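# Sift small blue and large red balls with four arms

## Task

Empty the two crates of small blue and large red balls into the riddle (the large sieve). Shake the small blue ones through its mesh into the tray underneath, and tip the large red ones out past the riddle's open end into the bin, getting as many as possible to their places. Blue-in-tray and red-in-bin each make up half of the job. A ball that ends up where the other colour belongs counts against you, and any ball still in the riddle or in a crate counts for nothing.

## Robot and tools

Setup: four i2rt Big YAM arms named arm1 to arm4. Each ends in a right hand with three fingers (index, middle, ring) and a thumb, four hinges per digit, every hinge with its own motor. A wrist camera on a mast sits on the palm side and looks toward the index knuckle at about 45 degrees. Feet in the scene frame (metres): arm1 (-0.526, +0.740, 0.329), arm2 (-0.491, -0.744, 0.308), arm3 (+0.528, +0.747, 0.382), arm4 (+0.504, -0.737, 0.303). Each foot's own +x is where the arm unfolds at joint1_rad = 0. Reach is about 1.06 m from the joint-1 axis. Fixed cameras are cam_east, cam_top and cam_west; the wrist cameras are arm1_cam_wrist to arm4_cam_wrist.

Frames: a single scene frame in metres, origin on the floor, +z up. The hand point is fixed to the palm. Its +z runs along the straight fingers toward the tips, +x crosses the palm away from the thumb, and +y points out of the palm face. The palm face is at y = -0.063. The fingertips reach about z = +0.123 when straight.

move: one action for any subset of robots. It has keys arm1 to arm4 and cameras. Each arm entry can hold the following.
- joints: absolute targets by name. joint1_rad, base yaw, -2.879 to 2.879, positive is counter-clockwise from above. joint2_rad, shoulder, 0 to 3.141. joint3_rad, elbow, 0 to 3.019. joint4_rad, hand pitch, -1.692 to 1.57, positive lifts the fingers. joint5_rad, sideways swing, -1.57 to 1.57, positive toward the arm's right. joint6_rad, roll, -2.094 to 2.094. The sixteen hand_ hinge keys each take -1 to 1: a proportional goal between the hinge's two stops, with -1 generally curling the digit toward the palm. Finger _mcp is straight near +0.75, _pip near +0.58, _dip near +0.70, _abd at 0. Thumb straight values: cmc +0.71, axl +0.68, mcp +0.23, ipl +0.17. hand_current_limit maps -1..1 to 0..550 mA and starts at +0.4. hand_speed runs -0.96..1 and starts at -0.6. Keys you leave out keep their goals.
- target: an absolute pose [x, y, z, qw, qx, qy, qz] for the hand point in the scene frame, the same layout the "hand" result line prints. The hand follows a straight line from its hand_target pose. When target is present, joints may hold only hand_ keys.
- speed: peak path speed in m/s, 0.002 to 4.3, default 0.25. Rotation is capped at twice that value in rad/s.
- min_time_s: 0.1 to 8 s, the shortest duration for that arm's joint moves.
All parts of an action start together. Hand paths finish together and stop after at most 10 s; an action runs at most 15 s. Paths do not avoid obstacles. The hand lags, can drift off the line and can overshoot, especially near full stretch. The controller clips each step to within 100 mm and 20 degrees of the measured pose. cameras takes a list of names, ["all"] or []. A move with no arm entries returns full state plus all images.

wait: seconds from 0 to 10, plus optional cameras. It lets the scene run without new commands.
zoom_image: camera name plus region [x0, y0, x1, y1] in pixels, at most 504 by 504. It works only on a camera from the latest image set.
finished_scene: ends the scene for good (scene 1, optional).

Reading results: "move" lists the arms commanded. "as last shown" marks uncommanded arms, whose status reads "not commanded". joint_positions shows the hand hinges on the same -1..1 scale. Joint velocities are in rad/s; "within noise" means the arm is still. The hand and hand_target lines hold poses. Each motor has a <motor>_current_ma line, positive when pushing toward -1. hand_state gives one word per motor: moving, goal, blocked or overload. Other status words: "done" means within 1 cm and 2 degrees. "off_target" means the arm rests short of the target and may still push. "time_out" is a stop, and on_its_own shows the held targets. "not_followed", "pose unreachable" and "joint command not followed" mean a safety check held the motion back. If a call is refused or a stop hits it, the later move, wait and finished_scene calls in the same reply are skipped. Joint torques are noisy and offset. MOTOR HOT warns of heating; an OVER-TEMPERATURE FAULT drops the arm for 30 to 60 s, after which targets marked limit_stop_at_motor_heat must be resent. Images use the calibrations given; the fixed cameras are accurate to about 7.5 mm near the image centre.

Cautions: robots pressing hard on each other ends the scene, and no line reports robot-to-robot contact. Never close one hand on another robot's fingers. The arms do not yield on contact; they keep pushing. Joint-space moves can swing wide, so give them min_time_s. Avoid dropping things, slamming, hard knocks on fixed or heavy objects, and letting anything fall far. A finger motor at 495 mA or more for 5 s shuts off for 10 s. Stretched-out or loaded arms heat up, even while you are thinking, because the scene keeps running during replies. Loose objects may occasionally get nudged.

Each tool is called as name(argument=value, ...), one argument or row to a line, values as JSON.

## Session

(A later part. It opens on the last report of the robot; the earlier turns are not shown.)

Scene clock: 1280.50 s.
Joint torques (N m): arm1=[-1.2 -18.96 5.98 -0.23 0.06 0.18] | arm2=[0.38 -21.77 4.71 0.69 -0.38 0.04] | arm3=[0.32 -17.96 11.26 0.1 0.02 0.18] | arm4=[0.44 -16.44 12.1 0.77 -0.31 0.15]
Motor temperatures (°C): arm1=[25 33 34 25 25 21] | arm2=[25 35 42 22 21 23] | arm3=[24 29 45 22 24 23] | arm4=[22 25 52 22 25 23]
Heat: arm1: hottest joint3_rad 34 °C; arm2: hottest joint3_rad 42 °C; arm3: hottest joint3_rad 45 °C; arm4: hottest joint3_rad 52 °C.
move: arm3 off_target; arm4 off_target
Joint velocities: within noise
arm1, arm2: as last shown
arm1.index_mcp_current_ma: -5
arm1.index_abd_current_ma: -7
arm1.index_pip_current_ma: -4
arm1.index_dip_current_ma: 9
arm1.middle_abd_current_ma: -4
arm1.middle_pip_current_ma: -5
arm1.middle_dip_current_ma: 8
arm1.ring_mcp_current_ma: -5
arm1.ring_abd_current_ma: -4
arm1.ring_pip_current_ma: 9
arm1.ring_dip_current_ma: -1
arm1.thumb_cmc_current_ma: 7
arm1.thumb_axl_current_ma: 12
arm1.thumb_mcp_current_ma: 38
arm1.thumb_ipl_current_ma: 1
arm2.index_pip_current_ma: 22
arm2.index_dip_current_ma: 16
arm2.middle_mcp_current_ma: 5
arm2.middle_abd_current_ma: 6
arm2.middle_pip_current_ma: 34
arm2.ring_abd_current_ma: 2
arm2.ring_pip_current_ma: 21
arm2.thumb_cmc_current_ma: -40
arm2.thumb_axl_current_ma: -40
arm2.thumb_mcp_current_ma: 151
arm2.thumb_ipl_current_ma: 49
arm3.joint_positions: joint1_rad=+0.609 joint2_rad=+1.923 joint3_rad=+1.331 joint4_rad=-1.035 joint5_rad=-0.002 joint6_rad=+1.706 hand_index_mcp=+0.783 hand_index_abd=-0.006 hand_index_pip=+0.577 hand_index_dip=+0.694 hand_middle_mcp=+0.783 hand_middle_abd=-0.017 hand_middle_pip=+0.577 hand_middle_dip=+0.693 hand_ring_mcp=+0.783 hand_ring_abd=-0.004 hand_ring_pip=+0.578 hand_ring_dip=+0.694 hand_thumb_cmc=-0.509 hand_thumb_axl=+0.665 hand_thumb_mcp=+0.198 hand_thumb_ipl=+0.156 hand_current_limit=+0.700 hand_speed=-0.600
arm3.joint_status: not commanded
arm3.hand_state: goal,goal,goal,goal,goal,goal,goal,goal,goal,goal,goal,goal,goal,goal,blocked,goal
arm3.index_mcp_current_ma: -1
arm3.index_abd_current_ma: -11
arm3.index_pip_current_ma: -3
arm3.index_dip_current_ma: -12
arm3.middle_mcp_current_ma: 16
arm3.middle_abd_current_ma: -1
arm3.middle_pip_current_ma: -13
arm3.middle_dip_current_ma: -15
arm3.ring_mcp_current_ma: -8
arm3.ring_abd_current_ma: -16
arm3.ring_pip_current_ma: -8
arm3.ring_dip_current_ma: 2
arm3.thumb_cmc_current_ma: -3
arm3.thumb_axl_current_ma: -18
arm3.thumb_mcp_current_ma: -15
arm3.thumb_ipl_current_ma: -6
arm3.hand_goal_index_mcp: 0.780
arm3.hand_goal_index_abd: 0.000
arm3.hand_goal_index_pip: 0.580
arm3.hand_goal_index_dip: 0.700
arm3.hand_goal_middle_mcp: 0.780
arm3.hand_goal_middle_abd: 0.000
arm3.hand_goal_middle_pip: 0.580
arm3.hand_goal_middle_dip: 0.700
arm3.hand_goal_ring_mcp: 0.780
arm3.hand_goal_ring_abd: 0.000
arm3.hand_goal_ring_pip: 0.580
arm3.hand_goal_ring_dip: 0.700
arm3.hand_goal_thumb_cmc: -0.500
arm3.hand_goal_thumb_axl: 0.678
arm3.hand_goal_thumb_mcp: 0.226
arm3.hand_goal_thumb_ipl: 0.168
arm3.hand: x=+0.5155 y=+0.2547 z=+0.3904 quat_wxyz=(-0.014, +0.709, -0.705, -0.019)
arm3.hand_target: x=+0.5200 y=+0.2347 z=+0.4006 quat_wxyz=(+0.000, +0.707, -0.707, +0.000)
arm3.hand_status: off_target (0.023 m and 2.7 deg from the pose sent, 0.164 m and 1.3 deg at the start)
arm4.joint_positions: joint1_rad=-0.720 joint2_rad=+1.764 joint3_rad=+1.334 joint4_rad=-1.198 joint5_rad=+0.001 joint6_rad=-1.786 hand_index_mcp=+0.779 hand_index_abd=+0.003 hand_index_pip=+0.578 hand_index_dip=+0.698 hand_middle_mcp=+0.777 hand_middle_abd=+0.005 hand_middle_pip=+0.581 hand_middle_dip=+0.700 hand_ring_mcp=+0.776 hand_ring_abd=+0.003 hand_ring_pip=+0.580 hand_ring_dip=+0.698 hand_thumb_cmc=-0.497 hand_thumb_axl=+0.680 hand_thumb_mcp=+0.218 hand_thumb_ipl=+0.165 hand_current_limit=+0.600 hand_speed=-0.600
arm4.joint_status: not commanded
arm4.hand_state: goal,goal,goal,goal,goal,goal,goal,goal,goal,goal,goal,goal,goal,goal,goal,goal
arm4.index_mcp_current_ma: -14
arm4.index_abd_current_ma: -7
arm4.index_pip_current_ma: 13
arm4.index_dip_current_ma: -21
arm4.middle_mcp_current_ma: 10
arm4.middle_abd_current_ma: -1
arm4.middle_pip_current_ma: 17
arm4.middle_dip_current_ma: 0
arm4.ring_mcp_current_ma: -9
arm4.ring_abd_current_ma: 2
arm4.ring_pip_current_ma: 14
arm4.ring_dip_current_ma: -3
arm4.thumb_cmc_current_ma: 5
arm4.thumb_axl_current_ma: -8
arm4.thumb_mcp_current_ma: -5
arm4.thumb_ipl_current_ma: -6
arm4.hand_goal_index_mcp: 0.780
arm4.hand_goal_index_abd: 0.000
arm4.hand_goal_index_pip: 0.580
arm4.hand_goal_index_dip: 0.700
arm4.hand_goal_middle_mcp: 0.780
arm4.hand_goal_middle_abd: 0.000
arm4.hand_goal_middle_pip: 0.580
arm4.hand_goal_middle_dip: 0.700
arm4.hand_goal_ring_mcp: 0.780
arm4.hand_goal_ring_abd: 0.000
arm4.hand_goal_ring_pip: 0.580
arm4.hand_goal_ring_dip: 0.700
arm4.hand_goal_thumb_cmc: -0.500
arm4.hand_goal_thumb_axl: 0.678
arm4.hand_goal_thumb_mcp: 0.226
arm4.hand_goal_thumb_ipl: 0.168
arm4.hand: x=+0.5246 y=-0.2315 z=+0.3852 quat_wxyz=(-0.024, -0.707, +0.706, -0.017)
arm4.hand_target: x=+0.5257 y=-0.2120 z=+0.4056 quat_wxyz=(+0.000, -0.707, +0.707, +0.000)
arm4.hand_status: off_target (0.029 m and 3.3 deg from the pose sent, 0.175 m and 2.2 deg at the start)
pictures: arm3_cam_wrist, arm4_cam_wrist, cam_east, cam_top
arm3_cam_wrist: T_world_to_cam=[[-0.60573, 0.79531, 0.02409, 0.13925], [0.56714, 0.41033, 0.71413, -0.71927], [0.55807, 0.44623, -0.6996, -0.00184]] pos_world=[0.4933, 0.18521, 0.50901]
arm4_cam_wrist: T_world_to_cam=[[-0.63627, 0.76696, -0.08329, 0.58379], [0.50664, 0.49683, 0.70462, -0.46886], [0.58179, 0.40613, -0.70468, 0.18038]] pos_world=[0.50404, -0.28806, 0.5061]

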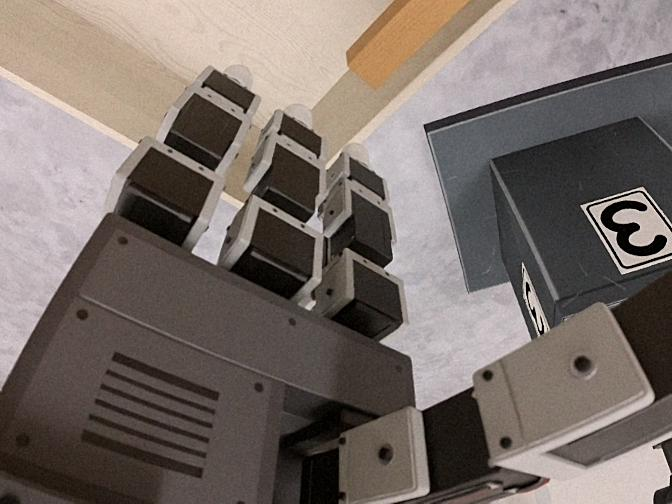

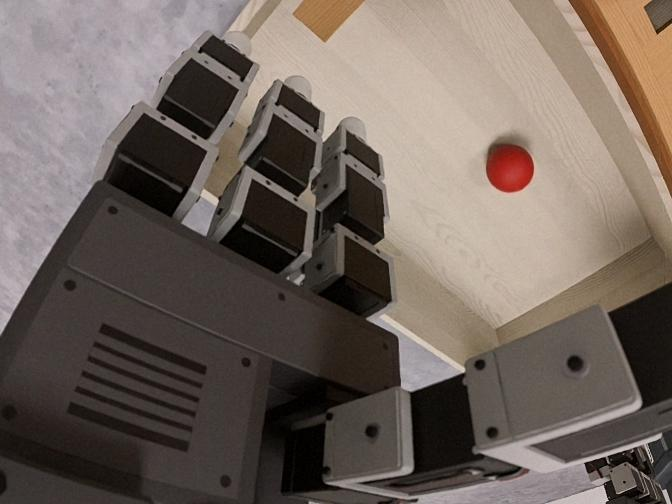

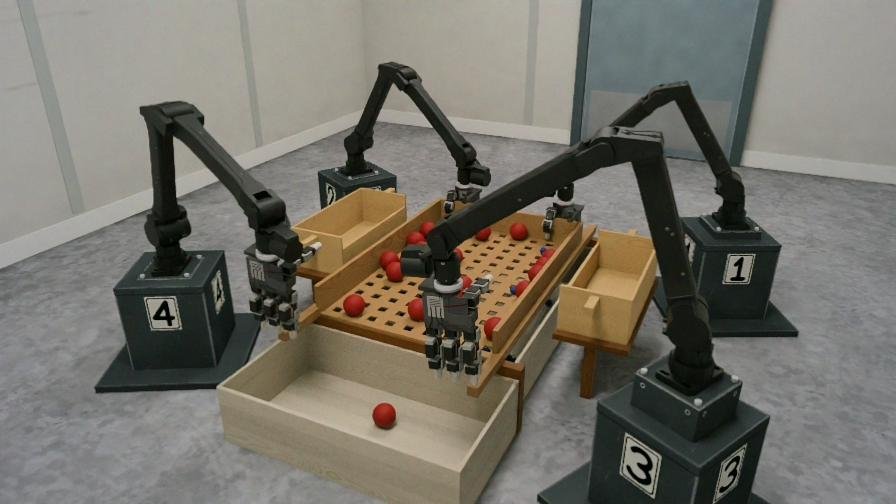

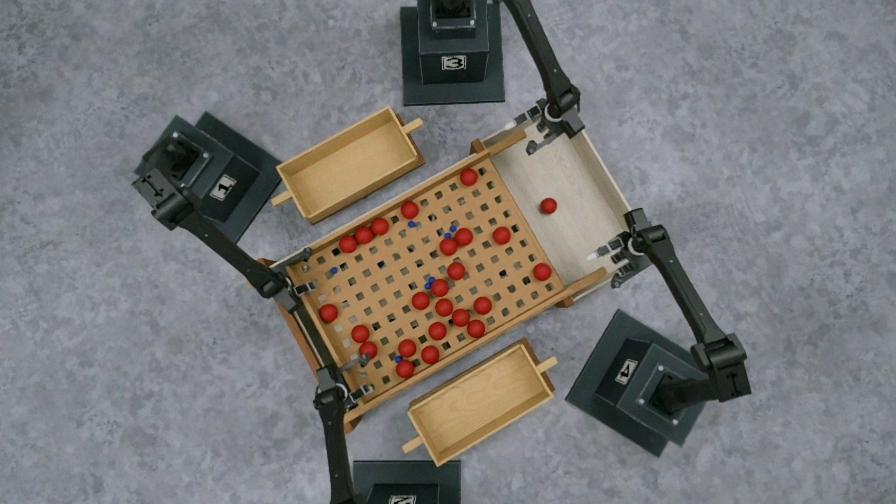

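move(
  arm3={"target": [0.520, 0.224, 0.215, 0, 0.7071, -0.7071, 0], "speed": 0.2},
  arm4={"target": [0.519, -0.204, 0.220, 0, 0.7071, -0.7071, 0], "speed": 0.2},
  cameras=["cam_east", "cam_west", "arm3_cam_wrist", "arm4_cam_wrist"],
)

zoom_image(
  camera="cam_east",
  region=[200, 220, 560, 500],
)

Scene clock: 1285.90 s.
Joint torques (N m): arm1=[-1.14 -19.02 5.98 -0.23 0.05 0.18] | arm2=[0.32 -21.83 4.74 0.61 -0.37 0.02] | arm3=[0.21 -19.84 7.92 0.27 0.03 0.16] | arm4=[1.44 -17.32 6.71 1.03 -0.32 0.12]
Motor temperatures (°C): arm1=[25 34 34 25 25 21] | arm2=[25 35 41 22 21 23] | arm3=[24 29 45 22 24 23] | arm4=[22 25 51 22 25 23]
Heat: arm1: hottest joint2_rad 34 °C; arm2: hottest joint3_rad 41 °C; arm3: hottest joint3_rad 45 °C; arm4: hottest joint3_rad 51 °C.
move: arm3 off_target; arm4 done
Joint velocities: within noise
arm1, arm2: as last shown
arm1.index_mcp_current_ma: 0
arm1.index_abd_current_ma: 0
arm1.index_pip_current_ma: 14
arm1.index_dip_current_ma: -21
arm1.middle_mcp_current_ma: -4
arm1.middle_abd_current_ma: -7
arm1.middle_pip_current_ma: 3
arm1.middle_dip_current_ma: -9
arm1.ring_mcp_current_ma: -16
arm1.ring_abd_current_ma: -16
arm1.ring_pip_current_ma: 8
arm1.ring_dip_current_ma: 9
arm1.thumb_cmc_current_ma: 3
arm1.thumb_axl_current_ma: 0
arm1.thumb_ipl_current_ma: 8
arm2.index_mcp_current_ma: -4
arm2.index_abd_current_ma: -10
arm2.index_pip_current_ma: 16
arm2.index_dip_current_ma: 18
arm2.middle_mcp_current_ma: 4
arm2.middle_abd_current_ma: 5
arm2.middle_pip_current_ma: 31
arm2.middle_dip_current_ma: 15
arm2.ring_mcp_current_ma: 3
arm2.ring_pip_current_ma: 24
arm2.ring_dip_current_ma: 15
arm2.thumb_cmc_current_ma: -38
arm2.thumb_axl_current_ma: -48
arm2.thumb_mcp_current_ma: 148
arm2.thumb_ipl_current_ma: 58
arm3.joint_positions: joint1_rad=+0.609 joint2_rad=+2.264 joint3_rad=+1.331 joint4_rad=-0.681 joint5_rad=-0.002 joint6_rad=+1.706 hand_index_mcp=+0.783 hand_index_abd=-0.013 hand_index_pip=+0.577 hand_index_dip=+0.694 hand_middle_mcp=+0.782 hand_middle_abd=-0.017 hand_middle_pip=+0.577 hand_middle_dip=+0.693 hand_ring_mcp=+0.782 hand_ring_abd=-0.004 hand_ring_pip=+0.578 hand_ring_dip=+0.694 hand_thumb_cmc=-0.509 hand_thumb_axl=+0.665 hand_thumb_mcp=+0.198 hand_thumb_ipl=+0.156 hand_current_limit=+0.700 hand_speed=-0.600
arm3.joint_status: not commanded
arm3.hand_state: goal,goal,goal,goal,goal,goal,goal,goal,goal,goal,goal,goal,goal,goal,blocked,goal
arm3.index_mcp_current_ma: -1
arm3.index_abd_current_ma: -7
arm3.index_pip_current_ma: 0
arm3.index_dip_current_ma: -13
arm3.middle_mcp_current_ma: 9
arm3.middle_abd_current_ma: 0
arm3.middle_pip_current_ma: -13
arm3.middle_dip_current_ma: -13
arm3.ring_mcp_current_ma: 6
arm3.ring_abd_current_ma: -7
arm3.ring_pip_current_ma: -1
arm3.ring_dip_current_ma: 0
arm3.thumb_cmc_current_ma: -7
arm3.thumb_axl_current_ma: -18
arm3.thumb_mcp_current_ma: -24
arm3.thumb_ipl_current_ma: -9
arm3.hand_goal_index_mcp: 0.780
arm3.hand_goal_index_abd: 0.000
arm3.hand_goal_index_pip: 0.580
arm3.hand_goal_index_dip: 0.700
arm3.hand_goal_middle_mcp: 0.780
arm3.hand_goal_middle_abd: 0.000
arm3.hand_goal_middle_pip: 0.580
arm3.hand_goal_middle_dip: 0.700
arm3.hand_goal_ring_mcp: 0.780
arm3.hand_goal_ring_abd: 0.000
arm3.hand_goal_ring_pip: 0.580
arm3.hand_goal_ring_dip: 0.700
arm3.hand_goal_thumb_cmc: -0.500
arm3.hand_goal_thumb_axl: 0.678
arm3.hand_goal_thumb_mcp: 0.226
arm3.hand_goal_thumb_ipl: 0.168
arm3.hand: x=+0.5174 y=+0.2398 z=+0.2121 quat_wxyz=(-0.011, +0.709, -0.705, -0.014)
arm3.hand_target: x=+0.5200 y=+0.2243 z=+0.2153 quat_wxyz=(+0.000, +0.707, -0.707, +0.000)
arm3.hand_status: off_target (0.016 m and 2.0 deg from the pose sent, 0.178 m and 2.7 deg at the start)
arm4.joint_positions: joint1_rad=-0.713 joint2_rad=+2.041 joint3_rad=+1.235 joint4_rad=-0.781 joint5_rad=+0.001 joint6_rad=-1.770 hand_index_mcp=+0.779 hand_index_abd=+0.003 hand_index_pip=+0.578 hand_index_dip=+0.698 hand_middle_mcp=+0.777 hand_middle_abd=+0.005 hand_middle_pip=+0.581 hand_middle_dip=+0.700 hand_ring_mcp=+0.776 hand_ring_abd=+0.006 hand_ring_pip=+0.580 hand_ring_dip=+0.699 hand_thumb_cmc=-0.497 hand_thumb_axl=+0.680 hand_thumb_mcp=+0.218 hand_thumb_ipl=+0.165 hand_current_limit=+0.600 hand_speed=-0.600
arm4.joint_status: not commanded
arm4.hand_state: goal,goal,goal,goal,goal,goal,goal,goal,goal,goal,goal,goal,goal,goal,goal,goal
arm4.index_mcp_current_ma: -1
arm4.index_abd_current_ma: 6
arm4.index_pip_current_ma: -4
arm4.index_dip_current_ma: 19
arm4.middle_mcp_current_ma: 3
arm4.middle_abd_current_ma: -12
arm4.middle_pip_current_ma: 5
arm4.middle_dip_current_ma: -7
arm4.ring_mcp_current_ma: -11
arm4.ring_abd_current_ma: 4
arm4.ring_pip_current_ma: 1
arm4.ring_dip_current_ma: -3
arm4.thumb_cmc_current_ma: 2
arm4.thumb_axl_current_ma: -15
arm4.thumb_mcp_current_ma: -2
arm4.thumb_ipl_current_ma: -13
arm4.hand_goal_index_mcp: 0.780
arm4.hand_goal_index_abd: 0.000
arm4.hand_goal_index_pip: 0.580
arm4.hand_goal_index_dip: 0.700
arm4.hand_goal_middle_mcp: 0.780
arm4.hand_goal_middle_abd: 0.000
arm4.hand_goal_middle_pip: 0.580
arm4.hand_goal_middle_dip: 0.700
arm4.hand_goal_ring_mcp: 0.780
arm4.hand_goal_ring_abd: 0.000
arm4.hand_goal_ring_pip: 0.580
arm4.hand_goal_ring_dip: 0.700
arm4.hand_goal_thumb_cmc: -0.500
arm4.hand_goal_thumb_axl: 0.678
arm4.hand_goal_thumb_mcp: 0.226
arm4.hand_goal_thumb_ipl: 0.168
arm4.hand: x=+0.5259 y=-0.2106 z=+0.2165 quat_wxyz=(-0.007, -0.705, +0.710, -0.006)
arm4.hand_target: x=+0.5190 y=-0.2040 z=+0.2202 quat_wxyz=(+0.000, -0.707, +0.707, +0.000)
arm4.hand_status: done (0.010 m and 1.1 deg from the pose sent, 0.167 m and 3.4 deg at the start)
pictures: arm3_cam_wrist, arm4_cam_wrist, cam_east, cam_west
arm3_cam_wrist: T_world_to_cam=[[-0.60577, 0.79553, 0.01316, 0.15882], [0.56592, 0.41918, 0.70995, -0.58742], [0.55927, 0.43751, -0.70413, -0.11865]] pos_world=[0.495, 0.1718, 0.33141]
arm4_cam_wrist: T_world_to_cam=[[-0.62862, 0.77552, -0.05834, 0.5469], [0.50449, 0.46371, 0.72832, -0.37199], [0.59188, 0.42841, -0.68275, 0.04693]] pos_world=[0.50368, -0.27174, 0.33487]

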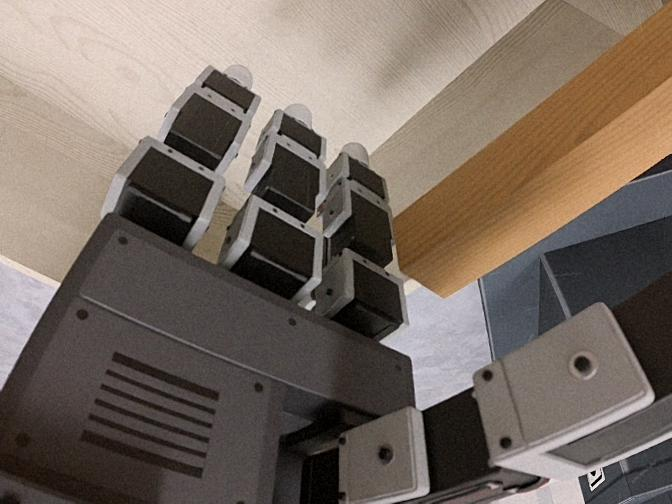

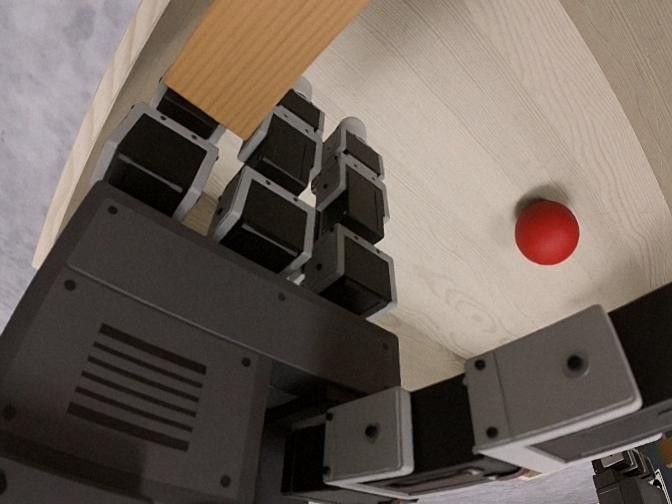

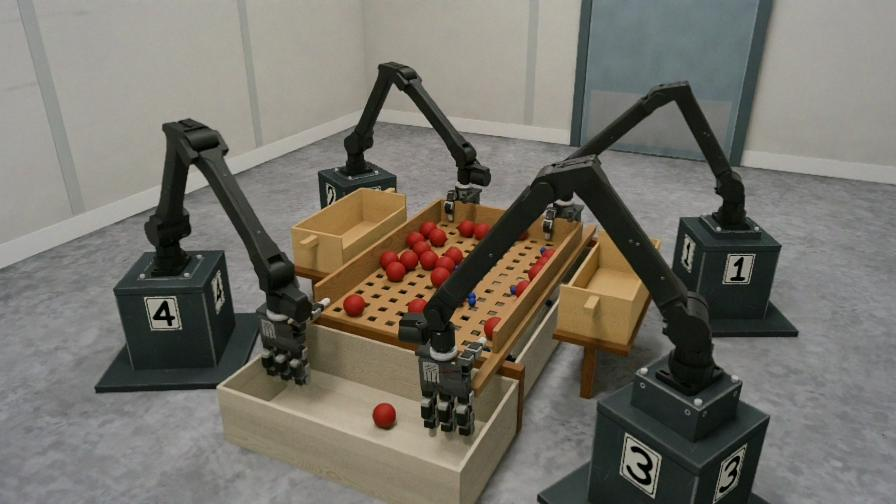

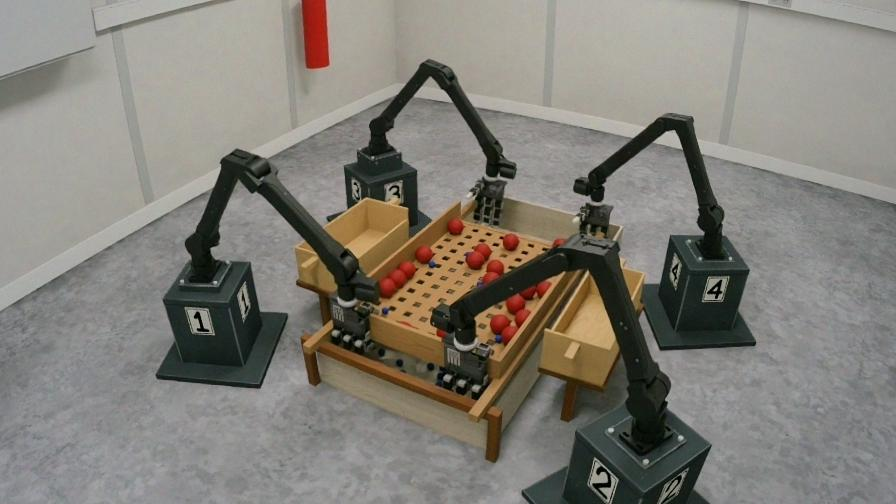

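Scaled by 1.400.

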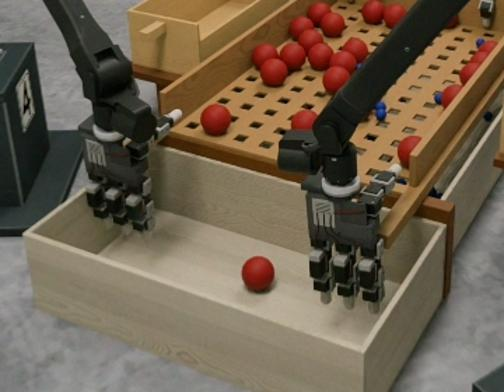

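zoom_image(
  camera="arm3_cam_wrist",
  region=[280, 120, 520, 360],
)

zoom_image(
  camera="arm4_cam_wrist",
  region=[100, 0, 400, 300],
)

Scaled by 2.100 from the camera's image (finer frame: 960x720).

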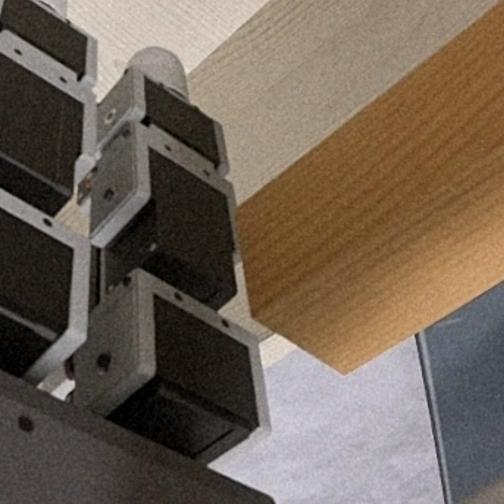

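Scaled by 1.680 from the camera's image (finer frame: 960x720).

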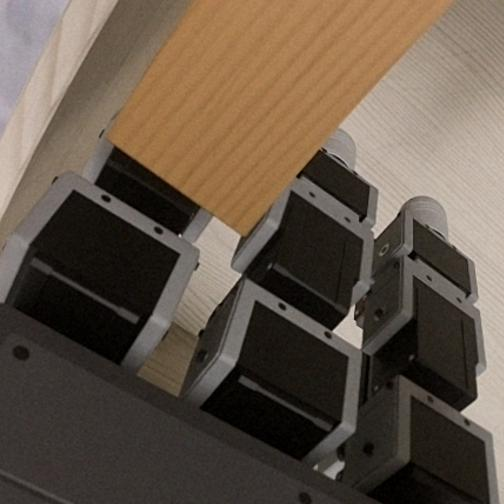

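move(
  arm3={"target": [0.515, 0.222, 0.200, 0, 0.7071, -0.7071, 0], "speed": 0.15},
  arm4={"target": [0.510, -0.206, 0.200, 0, 0.7071, -0.7071, 0], "speed": 0.15},
)

move(
  arm3={"joints": {"hand_current_limit": 0.75, "hand_index_pip": -0.72, "hand_index_dip": 0.65, "hand_middle_pip": -0.72, "hand_middle_dip": 0.65, "hand_ring_pip": -0.72, "hand_ring_dip": 0.65}},
  arm4={"joints": {"hand_current_limit": 0.75, "hand_index_pip": -0.72, "hand_index_dip": 0.65, "hand_middle_pip": -0.72, "hand_middle_dip": 0.65, "hand_ring_pip": -0.72, "hand_ring_dip": 0.65}},
  cameras=["cam_east", "cam_west", "arm3_cam_wrist", "arm4_cam_wrist"],
)

zoom_image(
  camera="cam_east",
  region=[200, 220, 560, 500],
)

zoom_image(
  camera="arm4_cam_wrist",
  region=[100, 0, 400, 300],
)

zoom_image(
  camera="arm3_cam_wrist",
  region=[200, 60, 500, 360],
)

Scene clock: 1329.83 s.
Joint torques (N m): arm1=[-1.08 -19.02 6 -0.2 0.06 0.17] | arm2=[0.32 -21.66 4.7 0.61 -0.35 0.04] | arm3=[-0.67 -18.78 8.54 0.32 0.04 0.08] | arm4=[1.67 -17.08 6.27 1.06 -0.26 0.16]
Motor temperatures (°C): arm1=[25 36 32 24 25 21] | arm2=[25 36 39 22 21 23] | arm3=[24 33 39 22 24 23] | arm4=[22 29 45 22 25 23]
Heat: arm1: hottest joint2_rad 36 °C; arm2: hottest joint3_rad 39 °C; arm3: hottest joint3_rad 39 °C; arm4: hottest joint3_rad 45 °C.
move: arm3 off_target; arm4 done
Joint velocities: within noise
arm1, arm2: as last shown
arm1.index_mcp_current_ma: 2
arm1.index_abd_current_ma: 19
arm1.index_pip_current_ma: -1
arm1.index_dip_current_ma: -9
arm1.middle_mcp_current_ma: 11
arm1.middle_abd_current_ma: -5
arm1.middle_pip_current_ma: 6
arm1.middle_dip_current_ma: -13
arm1.ring_mcp_current_ma: 2
arm1.ring_abd_current_ma: -3
arm1.ring_pip_current_ma: -3
arm1.ring_dip_current_ma: -8
arm1.thumb_cmc_current_ma: 8
arm1.thumb_axl_current_ma: 9
arm1.thumb_mcp_current_ma: 24
arm1.thumb_ipl_current_ma: 15
arm2.index_mcp_current_ma: 7
arm2.index_pip_current_ma: 21
arm2.index_dip_current_ma: 20
arm2.middle_mcp_current_ma: 2
arm2.middle_abd_current_ma: -1
arm2.middle_pip_current_ma: 34
arm2.middle_dip_current_ma: 22
arm2.ring_mcp_current_ma: 2
arm2.ring_abd_current_ma: 1
arm2.ring_pip_current_ma: 20
arm2.ring_dip_current_ma: 17
arm2.thumb_cmc_current_ma: -35
arm2.thumb_axl_current_ma: -50
arm2.thumb_mcp_current_ma: 156
arm2.thumb_ipl_current_ma: 54
arm3.joint_positions: joint1_rad=+0.609 joint2_rad=+2.281 joint3_rad=+1.331 joint4_rad=-0.660 joint5_rad=-0.002 joint6_rad=+1.706 hand_index_mcp=+0.783 hand_index_abd=-0.013 hand_index_pip=+0.577 hand_index_dip=+0.694 hand_middle_mcp=+0.782 hand_middle_abd=-0.017 hand_middle_pip=+0.577 hand_middle_dip=+0.693 hand_ring_mcp=+0.782 hand_ring_abd=-0.004 hand_ring_pip=+0.578 hand_ring_dip=+0.694 hand_thumb_cmc=-0.509 hand_thumb_axl=+0.665 hand_thumb_mcp=+0.198 hand_thumb_ipl=+0.156 hand_current_limit=+0.700 hand_speed=-0.600
arm3.joint_status: not commanded
arm3.hand_state: goal,goal,goal,goal,goal,goal,goal,goal,goal,goal,goal,goal,goal,goal,blocked,goal
arm3.index_mcp_current_ma: -1
arm3.index_abd_current_ma: -13
arm3.index_pip_current_ma: -1
arm3.index_dip_current_ma: -10
arm3.middle_mcp_current_ma: 4
arm3.middle_abd_current_ma: -1
arm3.middle_pip_current_ma: -14
arm3.middle_dip_current_ma: -12
arm3.ring_mcp_current_ma: 1
arm3.ring_abd_current_ma: -7
arm3.ring_pip_current_ma: -7
arm3.ring_dip_current_ma: 6
arm3.thumb_cmc_current_ma: -11
arm3.thumb_axl_current_ma: -14
arm3.thumb_mcp_current_ma: -28
arm3.thumb_ipl_current_ma: -15
arm3.hand_goal_index_mcp: 0.780
arm3.hand_goal_index_abd: 0.000
arm3.hand_goal_index_pip: 0.580
arm3.hand_goal_index_dip: 0.700
arm3.hand_goal_middle_mcp: 0.780
arm3.hand_goal_middle_abd: 0.000
arm3.hand_goal_middle_pip: 0.580
arm3.hand_goal_middle_dip: 0.700
arm3.hand_goal_ring_mcp: 0.780
arm3.hand_goal_ring_abd: 0.000
arm3.hand_goal_ring_pip: 0.580
arm3.hand_goal_ring_dip: 0.700
arm3.hand_goal_thumb_cmc: -0.500
arm3.hand_goal_thumb_axl: 0.678
arm3.hand_goal_thumb_mcp: 0.226
arm3.hand_goal_thumb_ipl: 0.168
arm3.hand: x=+0.5174 y=+0.2396 z=+0.2031 quat_wxyz=(-0.009, +0.709, -0.705, -0.012)
arm3.hand_target: x=+0.5150 y=+0.2225 z=+0.2004 quat_wxyz=(+0.000, +0.707, -0.707, +0.000)
arm3.hand_status: off_target (0.018 m and 1.7 deg from the pose sent, 0.022 m and 2.0 deg at the start)
arm4.joint_positions: joint1_rad=-0.696 joint2_rad=+2.064 joint3_rad=+1.223 joint4_rad=-0.734 joint5_rad=+0.001 joint6_rad=-1.754 hand_index_mcp=+0.779 hand_index_abd=+0.003 hand_index_pip=+0.578 hand_index_dip=+0.698 hand_middle_mcp=+0.777 hand_middle_abd=+0.005 hand_middle_pip=+0.581 hand_middle_dip=+0.700 hand_ring_mcp=+0.776 hand_ring_abd=+0.006 hand_ring_pip=+0.580 hand_ring_dip=+0.699 hand_thumb_cmc=-0.497 hand_thumb_axl=+0.680 hand_thumb_mcp=+0.218 hand_thumb_ipl=+0.165 hand_current_limit=+0.600 hand_speed=-0.600
arm4.joint_status: not commanded
arm4.hand_state: goal,goal,goal,goal,goal,goal,goal,goal,goal,goal,goal,goal,goal,goal,goal,goal
arm4.index_mcp_current_ma: -13
arm4.index_abd_current_ma: 4
arm4.index_pip_current_ma: 6
arm4.index_dip_current_ma: -7
arm4.middle_mcp_current_ma: -2
arm4.middle_abd_current_ma: -10
arm4.middle_pip_current_ma: -7
arm4.middle_dip_current_ma: -9
arm4.ring_mcp_current_ma: -8
arm4.ring_abd_current_ma: 7
arm4.ring_pip_current_ma: -2
arm4.ring_dip_current_ma: -2
arm4.thumb_cmc_current_ma: -5
arm4.thumb_axl_current_ma: 2
arm4.thumb_mcp_current_ma: 16
arm4.thumb_ipl_current_ma: 1
arm4.hand_goal_index_mcp: 0.780
arm4.hand_goal_index_abd: 0.000
arm4.hand_goal_index_pip: 0.580
arm4.hand_goal_index_dip: 0.700
arm4.hand_goal_middle_mcp: 0.780
arm4.hand_goal_middle_abd: 0.000
arm4.hand_goal_middle_pip: 0.580
arm4.hand_goal_middle_dip: 0.700
arm4.hand_goal_ring_mcp: 0.780
arm4.hand_goal_ring_abd: 0.000
arm4.hand_goal_ring_pip: 0.580
arm4.hand_goal_ring_dip: 0.700
arm4.hand_goal_thumb_cmc: -0.500
arm4.hand_goal_thumb_axl: 0.678
arm4.hand_goal_thumb_mcp: 0.226
arm4.hand_goal_thumb_ipl: 0.168
arm4.hand: x=+0.5168 y=-0.2089 z=+0.2021 quat_wxyz=(-0.002, -0.705, +0.709, -0.002)
arm4.hand_target: x=+0.5101 y=-0.2061 z=+0.2001 quat_wxyz=(+0.000, -0.707, +0.707, +0.000)
arm4.hand_status: done (0.008 m and 0.5 deg from the pose sent, 0.023 m and 1.1 deg at the start)
pictures: none

Scene clock: 1331.20 s.
Joint torques (N m): arm1=[-1.14 -19.08 5.98 -0.21 0.06 0.18] | arm2=[0.38 -21.54 4.64 0.65 -0.32 0.02] | arm3=[-0.56 -18.78 8.54 0.32 0.09 0.09] | arm4=[1.79 -17.08 6.15 0.95 -0.33 0.13]
Motor temperatures (°C): arm1=[25 36 32 24 25 21] | arm2=[25 36 39 22 21 23] | arm3=[24 33 39 22 24 23] | arm4=[22 29 45 22 25 23]
Heat: arm1: hottest joint2_rad 36 °C; arm2: hottest joint3_rad 39 °C; arm3: hottest joint3_rad 39 °C; arm4: hottest joint3_rad 45 °C.
move: arm3 off_target; arm4 done
Joint velocities: within noise
arm1, arm2: as last shown
arm1.index_mcp_current_ma: -1
arm1.index_abd_current_ma: -8
arm1.index_pip_current_ma: -19
arm1.index_dip_current_ma: 3
arm1.middle_mcp_current_ma: -2
arm1.middle_abd_current_ma: -9
arm1.middle_pip_current_ma: -1
arm1.middle_dip_current_ma: 0
arm1.ring_abd_current_ma: -16
arm1.ring_pip_current_ma: -7
arm1.ring_dip_current_ma: -4
arm1.thumb_cmc_current_ma: 0
arm1.thumb_axl_current_ma: 5
arm1.thumb_mcp_current_ma: 36
arm1.thumb_ipl_current_ma: 9
arm2.index_mcp_current_ma: 2
arm2.index_abd_current_ma: -13
arm2.index_pip_current_ma: 19
arm2.index_dip_current_ma: 19
arm2.middle_mcp_current_ma: -1
arm2.middle_abd_current_ma: -3
arm2.middle_pip_current_ma: 38
arm2.middle_dip_current_ma: 16
arm2.ring_mcp_current_ma: 3
arm2.ring_pip_current_ma: 21
arm2.ring_dip_current_ma: 15
arm2.thumb_cmc_current_ma: -44
arm2.thumb_mcp_current_ma: 154
arm2.thumb_ipl_current_ma: 56
arm3.joint_positions: joint1_rad=+0.609 joint2_rad=+2.281 joint3_rad=+1.331 joint4_rad=-0.660 joint5_rad=-0.002 joint6_rad=+1.706 hand_index_mcp=+0.790 hand_index_abd=-0.013 hand_index_pip=-0.688 hand_index_dip=+0.662 hand_middle_mcp=+0.789 hand_middle_abd=-0.017 hand_middle_pip=-0.690 hand_middle_dip=+0.665 hand_ring_mcp=+0.788 hand_ring_abd=-0.004 hand_ring_pip=-0.691 hand_ring_dip=+0.663 hand_thumb_cmc=-0.509 hand_thumb_axl=+0.665 hand_thumb_mcp=+0.198 hand_thumb_ipl=+0.156 hand_current_limit=+0.750 hand_speed=-0.600
arm3.joint_status: hand_index_pip off_target (ended at -0.688, target -0.720); hand_middle_pip off_target (ended at -0.690, target -0.720); hand_ring_pip off_target (ended at -0.691, target -0.720); the others done
arm3.hand_state: goal,goal,blocked,goal,goal,goal,blocked,goal,goal,goal,blocked,goal,goal,goal,blocked,goal
arm3.index_mcp_current_ma: 6
arm3.index_abd_current_ma: -4
arm3.index_pip_current_ma: 25
arm3.index_dip_current_ma: 0
arm3.middle_mcp_current_ma: 18
arm3.middle_abd_current_ma: -3
arm3.middle_pip_current_ma: 16
arm3.middle_dip_current_ma: 14
arm3.ring_mcp_current_ma: 7
arm3.ring_abd_current_ma: -8
arm3.ring_pip_current_ma: 21
arm3.ring_dip_current_ma: 19
arm3.thumb_cmc_current_ma: -5
arm3.thumb_axl_current_ma: -19
arm3.thumb_mcp_current_ma: -21
arm3.thumb_ipl_current_ma: -13
arm3.hand_goal_index_mcp: 0.780
arm3.hand_goal_index_abd: 0.000
arm3.hand_goal_index_pip: -0.720
arm3.hand_goal_index_dip: 0.650
arm3.hand_goal_middle_mcp: 0.780
arm3.hand_goal_middle_abd: 0.000
arm3.hand_goal_middle_pip: -0.720
arm3.hand_goal_middle_dip: 0.650
arm3.hand_goal_ring_mcp: 0.780
arm3.hand_goal_ring_abd: 0.000
arm3.hand_goal_ring_pip: -0.720
arm3.hand_goal_ring_dip: 0.650
arm3.hand_goal_thumb_cmc: -0.500
arm3.hand_goal_thumb_axl: 0.678
arm3.hand_goal_thumb_mcp: 0.226
arm3.hand_goal_thumb_ipl: 0.168
arm3.hand: x=+0.5174 y=+0.2396 z=+0.2031 quat_wxyz=(-0.009, +0.709, -0.705, -0.012)
arm3.hand_target: x=+0.5150 y=+0.2225 z=+0.2004 quat_wxyz=(+0.000, +0.707, -0.707, +0.000)
arm3.hand_status: not commanded
arm4.joint_positions: joint1_rad=-0.696 joint2_rad=+2.064 joint3_rad=+1.223 joint4_rad=-0.734 joint5_rad=+0.001 joint6_rad=-1.754 hand_index_mcp=+0.784 hand_index_abd=+0.003 hand_index_pip=-0.716 hand_index_dip=+0.652 hand_middle_mcp=+0.785 hand_middle_abd=+0.005 hand_middle_pip=-0.715 hand_middle_dip=+0.652 hand_ring_mcp=+0.784 hand_ring_abd=+0.006 hand_ring_pip=-0.714 hand_ring_dip=+0.652 hand_thumb_cmc=-0.497 hand_thumb_axl=+0.680 hand_thumb_mcp=+0.218 hand_thumb_ipl=+0.165 hand_current_limit=+0.750 hand_speed=-0.600
arm4.joint_status: all done
arm4.hand_state: goal,goal,goal,goal,goal,goal,goal,goal,goal,goal,goal,goal,goal,goal,goal,goal
arm4.index_mcp_current_ma: -8
arm4.index_abd_current_ma: 1
arm4.index_pip_current_ma: 14
arm4.index_dip_current_ma: 3
arm4.middle_mcp_current_ma: -1
arm4.middle_abd_current_ma: -14
arm4.middle_pip_current_ma: 4
arm4.middle_dip_current_ma: 13
arm4.ring_mcp_current_ma: -2
arm4.ring_abd_current_ma: 21
arm4.ring_pip_current_ma: 17
arm4.ring_dip_current_ma: -4
arm4.thumb_cmc_current_ma: 2
arm4.thumb_axl_current_ma: -13
arm4.thumb_mcp_current_ma: 6
arm4.thumb_ipl_current_ma: 2
arm4.hand_goal_index_mcp: 0.780
arm4.hand_goal_index_abd: 0.000
arm4.hand_goal_index_pip: -0.720
arm4.hand_goal_index_dip: 0.650
arm4.hand_goal_middle_mcp: 0.780
arm4.hand_goal_middle_abd: 0.000
arm4.hand_goal_middle_pip: -0.720
arm4.hand_goal_middle_dip: 0.650
arm4.hand_goal_ring_mcp: 0.780
arm4.hand_goal_ring_abd: 0.000
arm4.hand_goal_ring_pip: -0.720
arm4.hand_goal_ring_dip: 0.650
arm4.hand_goal_thumb_cmc: -0.500
arm4.hand_goal_thumb_axl: 0.678
arm4.hand_goal_thumb_mcp: 0.226
arm4.hand_goal_thumb_ipl: 0.168
arm4.hand: x=+0.5167 y=-0.2088 z=+0.2021 quat_wxyz=(-0.002, -0.705, +0.709, -0.002)
arm4.hand_target: x=+0.5101 y=-0.2061 z=+0.2001 quat_wxyz=(+0.000, -0.707, +0.707, +0.000)
arm4.hand_status: not commanded
pictures: arm3_cam_wrist, arm4_cam_wrist, cam_east, cam_west
arm3_cam_wrist: T_world_to_cam=[[-0.60575, 0.7956, 0.00885, 0.15993], [0.56546, 0.42265, 0.70825, -0.58125], [0.55975, 0.43403, -0.7059, -0.12389]] pos_world=[0.4949, 0.1722, 0.32281]
arm4_cam_wrist: T_world_to_cam=[[-0.62965, 0.77523, -0.05061, 0.53787], [0.50223, 0.45589, 0.7348, -0.35948], [0.59271, 0.43725, -0.67639, 0.04187]] pos_world=[0.49439, -0.2714, 0.31969]

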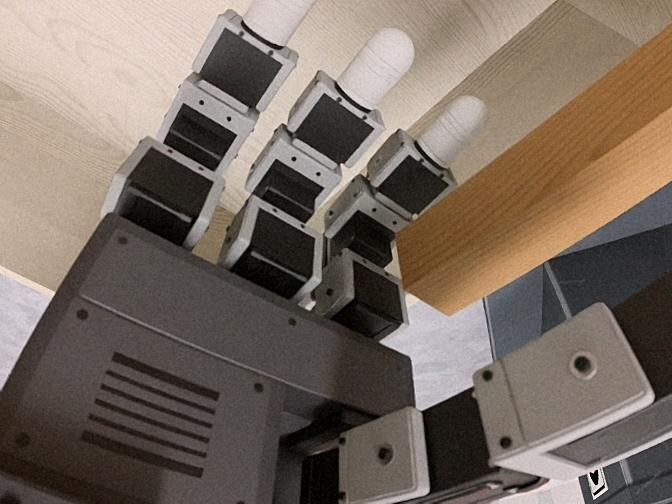

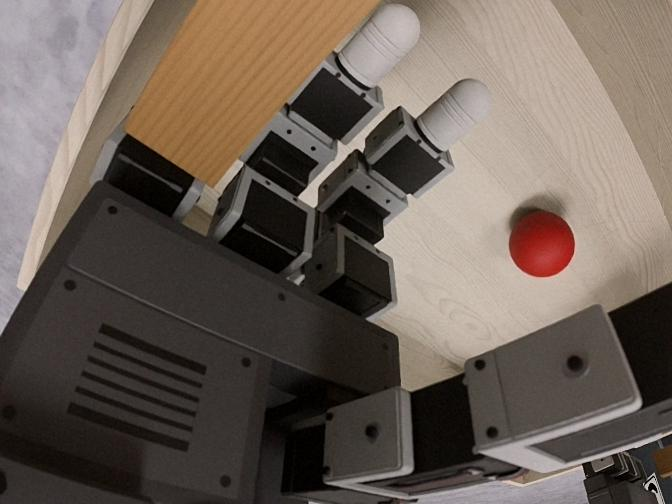

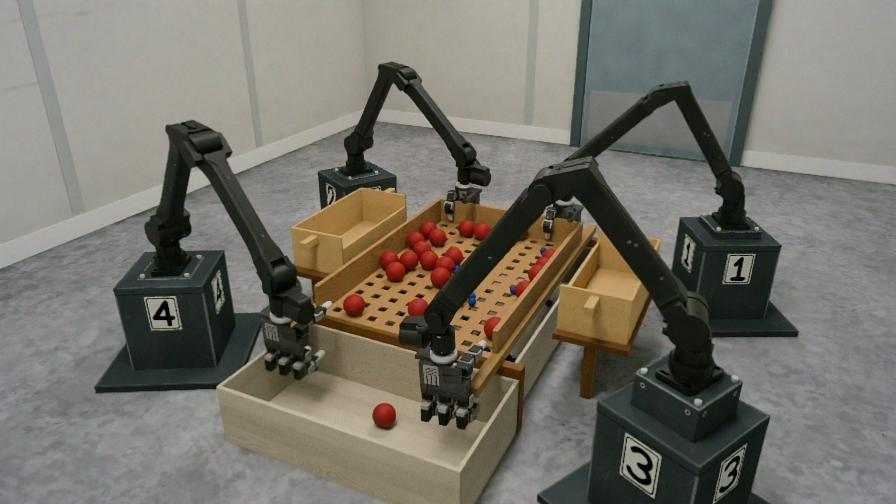

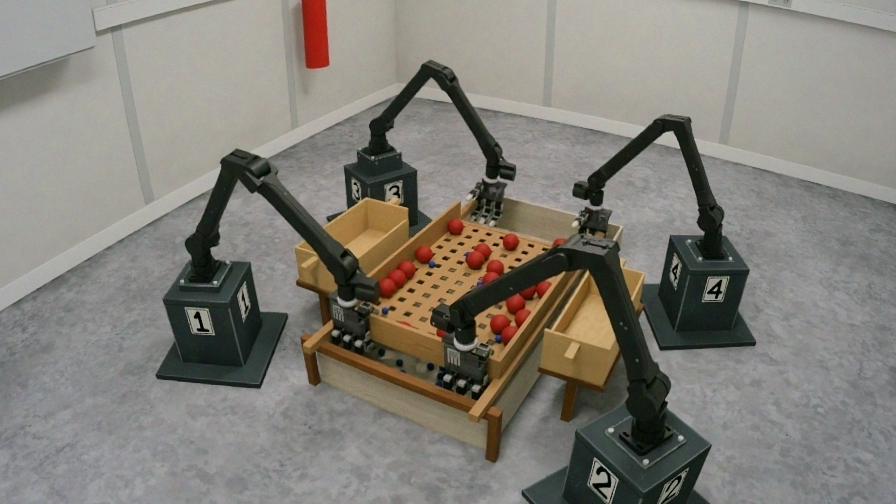

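Scaled by 1.400.

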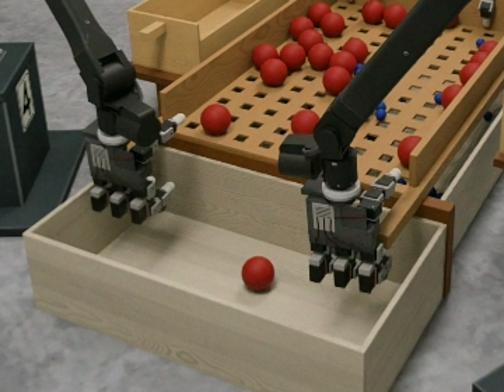

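Scaled by 1.680 from the camera's image (finer frame: 960x720).

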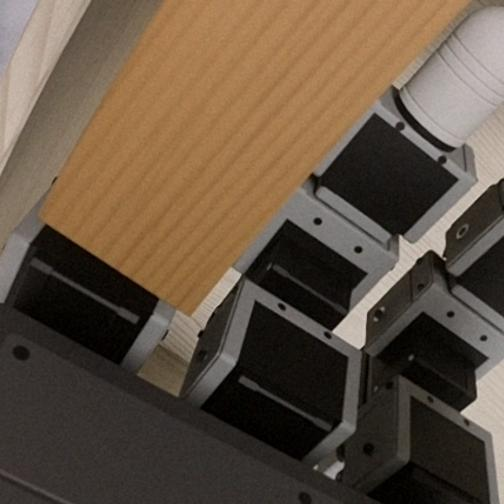

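Scaled by 1.680 from the camera's image (finer frame: 960x720).

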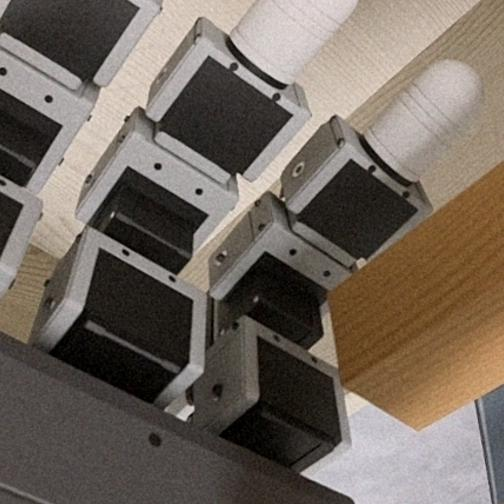

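move(
  arm3={"target": [0.519, 0.256, 0.198, 0, 0.7071, -0.7071, 0], "speed": 0.12},
  arm4={"target": [0.512, -0.200, 0.200, 0, 0.7071, -0.7071, 0], "speed": 0.12},
  cameras=["cam_east", "arm3_cam_wrist", "arm4_cam_wrist"],
)

zoom_image(
  camera="arm4_cam_wrist",
  region=[60, 0, 460, 300],
)

zoom_image(
  camera="arm3_cam_wrist",
  region=[200, 60, 560, 360],
)

Scene clock: 1363.23 s.
Joint torques (N m): arm1=[-1.26 -19.08 5.98 -0.21 0.05 0.17] | arm2=[0.15 -21.83 4.71 0.61 -0.36 0] | arm3=[0.91 -20.37 4.72 0.36 0.08 0.2] | arm4=[0.79 -15.97 7.75 0.51 -0.31 0.15]
Motor temperatures (°C): arm1=[25 37 31 24 25 21] | arm2=[25 37 39 22 21 23] | arm3=[24 36 38 22 24 23] | arm4=[22 31 42 21 25 23]
Heat: arm1: hottest joint2_rad 37 °C; arm2: hottest joint3_rad 39 °C; arm3: hottest joint3_rad 38 °C; arm4: hottest joint3_rad 42 °C.
move: arm3 done; arm4 off_target
Joint velocities: within noise
arm1, arm2: as last shown
arm1.index_mcp_current_ma: -3
arm1.index_abd_current_ma: 7
arm1.index_pip_current_ma: -7
arm1.index_dip_current_ma: 8
arm1.middle_mcp_current_ma: 6
arm1.middle_abd_current_ma: -7
arm1.middle_pip_current_ma: 3
arm1.middle_dip_current_ma: -9
arm1.ring_mcp_current_ma: -8
arm1.ring_abd_current_ma: -7
arm1.ring_pip_current_ma: 15
arm1.thumb_cmc_current_ma: 12
arm1.thumb_axl_current_ma: 13
arm1.thumb_mcp_current_ma: 29
arm1.thumb_ipl_current_ma: 5
arm2.index_mcp_current_ma: 0
arm2.index_abd_current_ma: -19
arm2.index_pip_current_ma: 26
arm2.index_dip_current_ma: 17
arm2.middle_abd_current_ma: 1
arm2.middle_pip_current_ma: 40
arm2.middle_dip_current_ma: 22
arm2.ring_mcp_current_ma: 2
arm2.ring_abd_current_ma: 3
arm2.ring_pip_current_ma: 24
arm2.ring_dip_current_ma: 13
arm2.thumb_cmc_current_ma: -37
arm2.thumb_axl_current_ma: -45
arm2.thumb_mcp_current_ma: 147
arm2.thumb_ipl_current_ma: 57
arm3.joint_positions: joint1_rad=+0.609 joint2_rad=+2.262 joint3_rad=+1.261 joint4_rad=-0.591 joint5_rad=-0.002 joint6_rad=+1.709 hand_index_mcp=+0.790 hand_index_abd=-0.012 hand_index_pip=-0.688 hand_index_dip=+0.662 hand_middle_mcp=+0.789 hand_middle_abd=-0.015 hand_middle_pip=-0.690 hand_middle_dip=+0.665 hand_ring_mcp=+0.788 hand_ring_abd=-0.002 hand_ring_pip=-0.691 hand_ring_dip=+0.663 hand_thumb_cmc=-0.509 hand_thumb_axl=+0.665 hand_thumb_mcp=+0.198 hand_thumb_ipl=+0.156 hand_current_limit=+0.750 hand_speed=-0.600
arm3.joint_status: not commanded
arm3.hand_state: goal,goal,blocked,goal,goal,goal,blocked,goal,goal,goal,blocked,goal,goal,goal,blocked,goal
arm3.index_mcp_current_ma: 3
arm3.index_abd_current_ma: -13
arm3.index_pip_current_ma: 26
arm3.index_dip_current_ma: 2
arm3.middle_mcp_current_ma: 20
arm3.middle_abd_current_ma: -5
arm3.middle_pip_current_ma: 15
arm3.middle_dip_current_ma: 3
arm3.ring_mcp_current_ma: 2
arm3.ring_abd_current_ma: -6
arm3.ring_pip_current_ma: 21
arm3.ring_dip_current_ma: 18
arm3.thumb_cmc_current_ma: -5
arm3.thumb_axl_current_ma: -22
arm3.thumb_mcp_current_ma: -18
arm3.thumb_ipl_current_ma: -7
arm3.hand_goal_index_mcp: 0.780
arm3.hand_goal_index_abd: 0.000
arm3.hand_goal_index_pip: -0.720
arm3.hand_goal_index_dip: 0.650
arm3.hand_goal_middle_mcp: 0.780
arm3.hand_goal_middle_abd: 0.000
arm3.hand_goal_middle_pip: -0.720
arm3.hand_goal_middle_dip: 0.650
arm3.hand_goal_ring_mcp: 0.780
arm3.hand_goal_ring_abd: 0.000
arm3.hand_goal_ring_pip: -0.720
arm3.hand_goal_ring_dip: 0.650
arm3.hand_goal_thumb_cmc: -0.500
arm3.hand_goal_thumb_axl: 0.678
arm3.hand_goal_thumb_mcp: 0.226
arm3.hand_goal_thumb_ipl: 0.168
arm3.hand: x=+0.5152 y=+0.2563 z=+0.1965 quat_wxyz=(-0.004, +0.708, -0.706, -0.005)
arm3.hand_target: x=+0.5190 y=+0.2561 z=+0.1980 quat_wxyz=(+0.000, +0.707, -0.707, +0.000)
arm3.hand_status: done (0.004 m and 0.7 deg from the pose sent, 0.017 m and 1.7 deg at the start)
arm4.joint_positions: joint1_rad=-0.696 joint2_rad=+2.071 joint3_rad=+1.223 joint4_rad=-0.734 joint5_rad=+0.001 joint6_rad=-1.754 hand_index_mcp=+0.784 hand_index_abd=+0.003 hand_index_pip=-0.716 hand_index_dip=+0.652 hand_middle_mcp=+0.785 hand_middle_abd=+0.005 hand_middle_pip=-0.715 hand_middle_dip=+0.652 hand_ring_mcp=+0.784 hand_ring_abd=+0.006 hand_ring_pip=-0.714 hand_ring_dip=+0.652 hand_thumb_cmc=-0.497 hand_thumb_axl=+0.680 hand_thumb_mcp=+0.218 hand_thumb_ipl=+0.165 hand_current_limit=+0.750 hand_speed=-0.600
arm4.joint_status: not commanded
arm4.hand_state: goal,goal,goal,goal,goal,goal,goal,goal,goal,goal,goal,goal,goal,goal,goal,goal
arm4.index_mcp_current_ma: -8
arm4.index_abd_current_ma: -14
arm4.index_pip_current_ma: 13
arm4.index_dip_current_ma: 0
arm4.middle_mcp_current_ma: 29
arm4.middle_abd_current_ma: 6
arm4.middle_pip_current_ma: 0
arm4.middle_dip_current_ma: 4
arm4.ring_mcp_current_ma: 3
arm4.ring_abd_current_ma: 17
arm4.ring_pip_current_ma: 7
arm4.ring_dip_current_ma: 6
arm4.thumb_cmc_current_ma: -3
arm4.thumb_axl_current_ma: -10
arm4.thumb_mcp_current_ma: -5
arm4.thumb_ipl_current_ma: -2
arm4.hand_goal_index_mcp: 0.780
arm4.hand_goal_index_abd: 0.000
arm4.hand_goal_index_pip: -0.720
arm4.hand_goal_index_dip: 0.650
arm4.hand_goal_middle_mcp: 0.780
arm4.hand_goal_middle_abd: 0.000
arm4.hand_goal_middle_pip: -0.720
arm4.hand_goal_middle_dip: 0.650
arm4.hand_goal_ring_mcp: 0.780
arm4.hand_goal_ring_abd: 0.000
arm4.hand_goal_ring_pip: -0.720
arm4.hand_goal_ring_dip: 0.650
arm4.hand_goal_thumb_cmc: -0.500
arm4.hand_goal_thumb_axl: 0.678
arm4.hand_goal_thumb_mcp: 0.226
arm4.hand_goal_thumb_ipl: 0.168
arm4.hand: x=+0.5164 y=-0.2104 z=+0.1987 quat_wxyz=(-0.005, -0.705, +0.709, -0.004)
arm4.hand_target: x=+0.5120 y=-0.2002 z=+0.2002 quat_wxyz=(+0.000, -0.707, +0.707, +0.000)
arm4.hand_status: off_target (0.011 m and 0.8 deg from the pose sent, 0.010 m and 0.5 deg at the start)
pictures: arm3_cam_wrist, arm4_cam_wrist, cam_east
arm3_cam_wrist: T_world_to_cam=[[-0.60309, 0.79765, -0.00613, 0.14639], [0.56524, 0.43277, 0.70229, -0.58365], [0.56284, 0.42007, -0.71186, -0.13132]] pos_world=[0.4921, 0.19098, 0.3173]
arm4_cam_wrist: T_world_to_cam=[[-0.62979, 0.77481, -0.05503, 0.53958], [0.50317, 0.4609, 0.73102, -0.35469], [0.59177, 0.4327, -0.68013, 0.04073]] pos_world=[0.49418, -0.27222, 0.31668]

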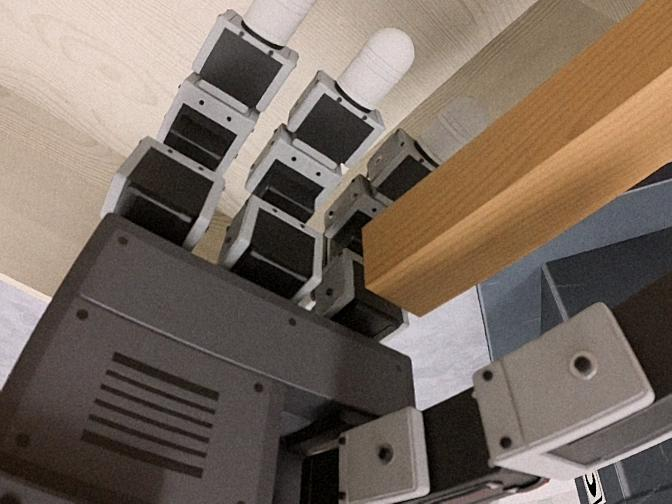

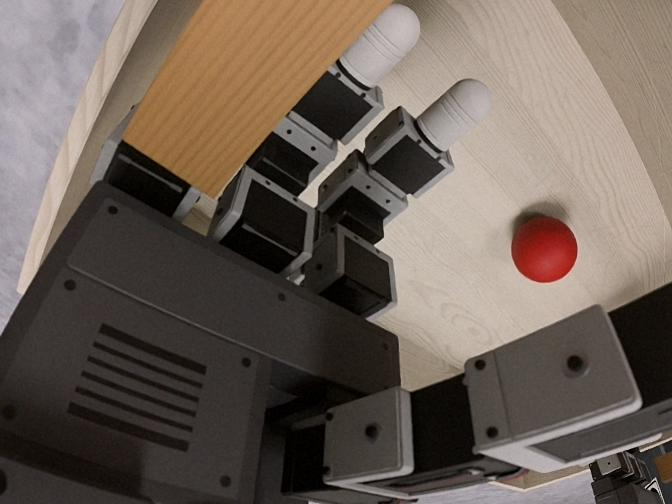

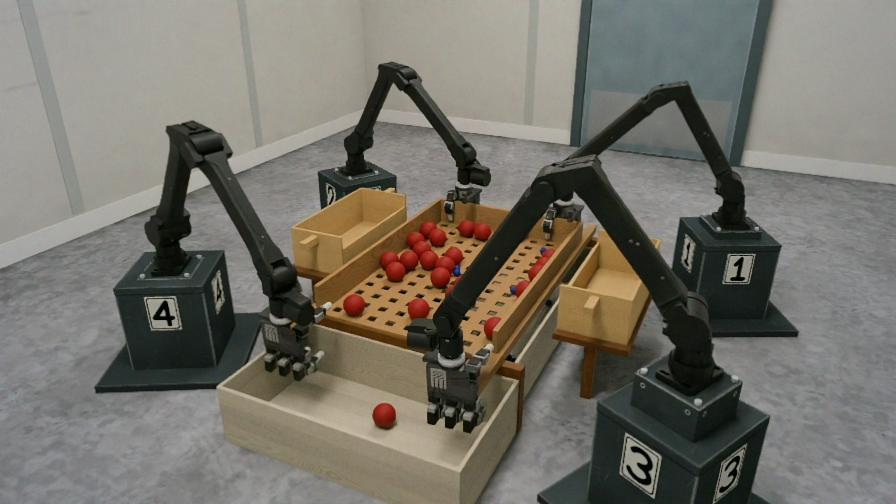

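Scaled by 1.260 from the camera's image (finer frame: 960x720).

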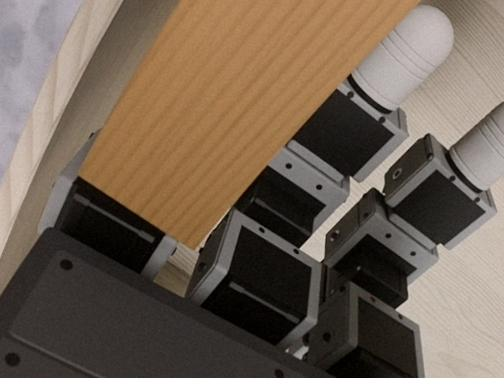

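Scaled by 1.400 from the camera's image (finer frame: 960x720).

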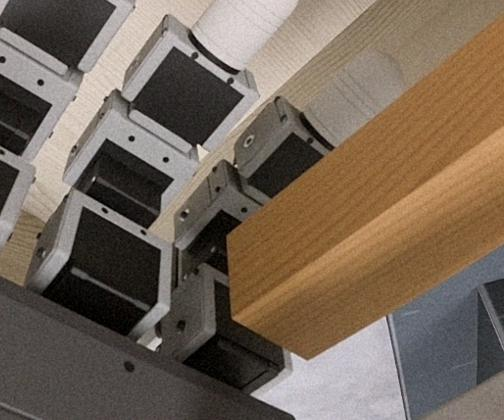

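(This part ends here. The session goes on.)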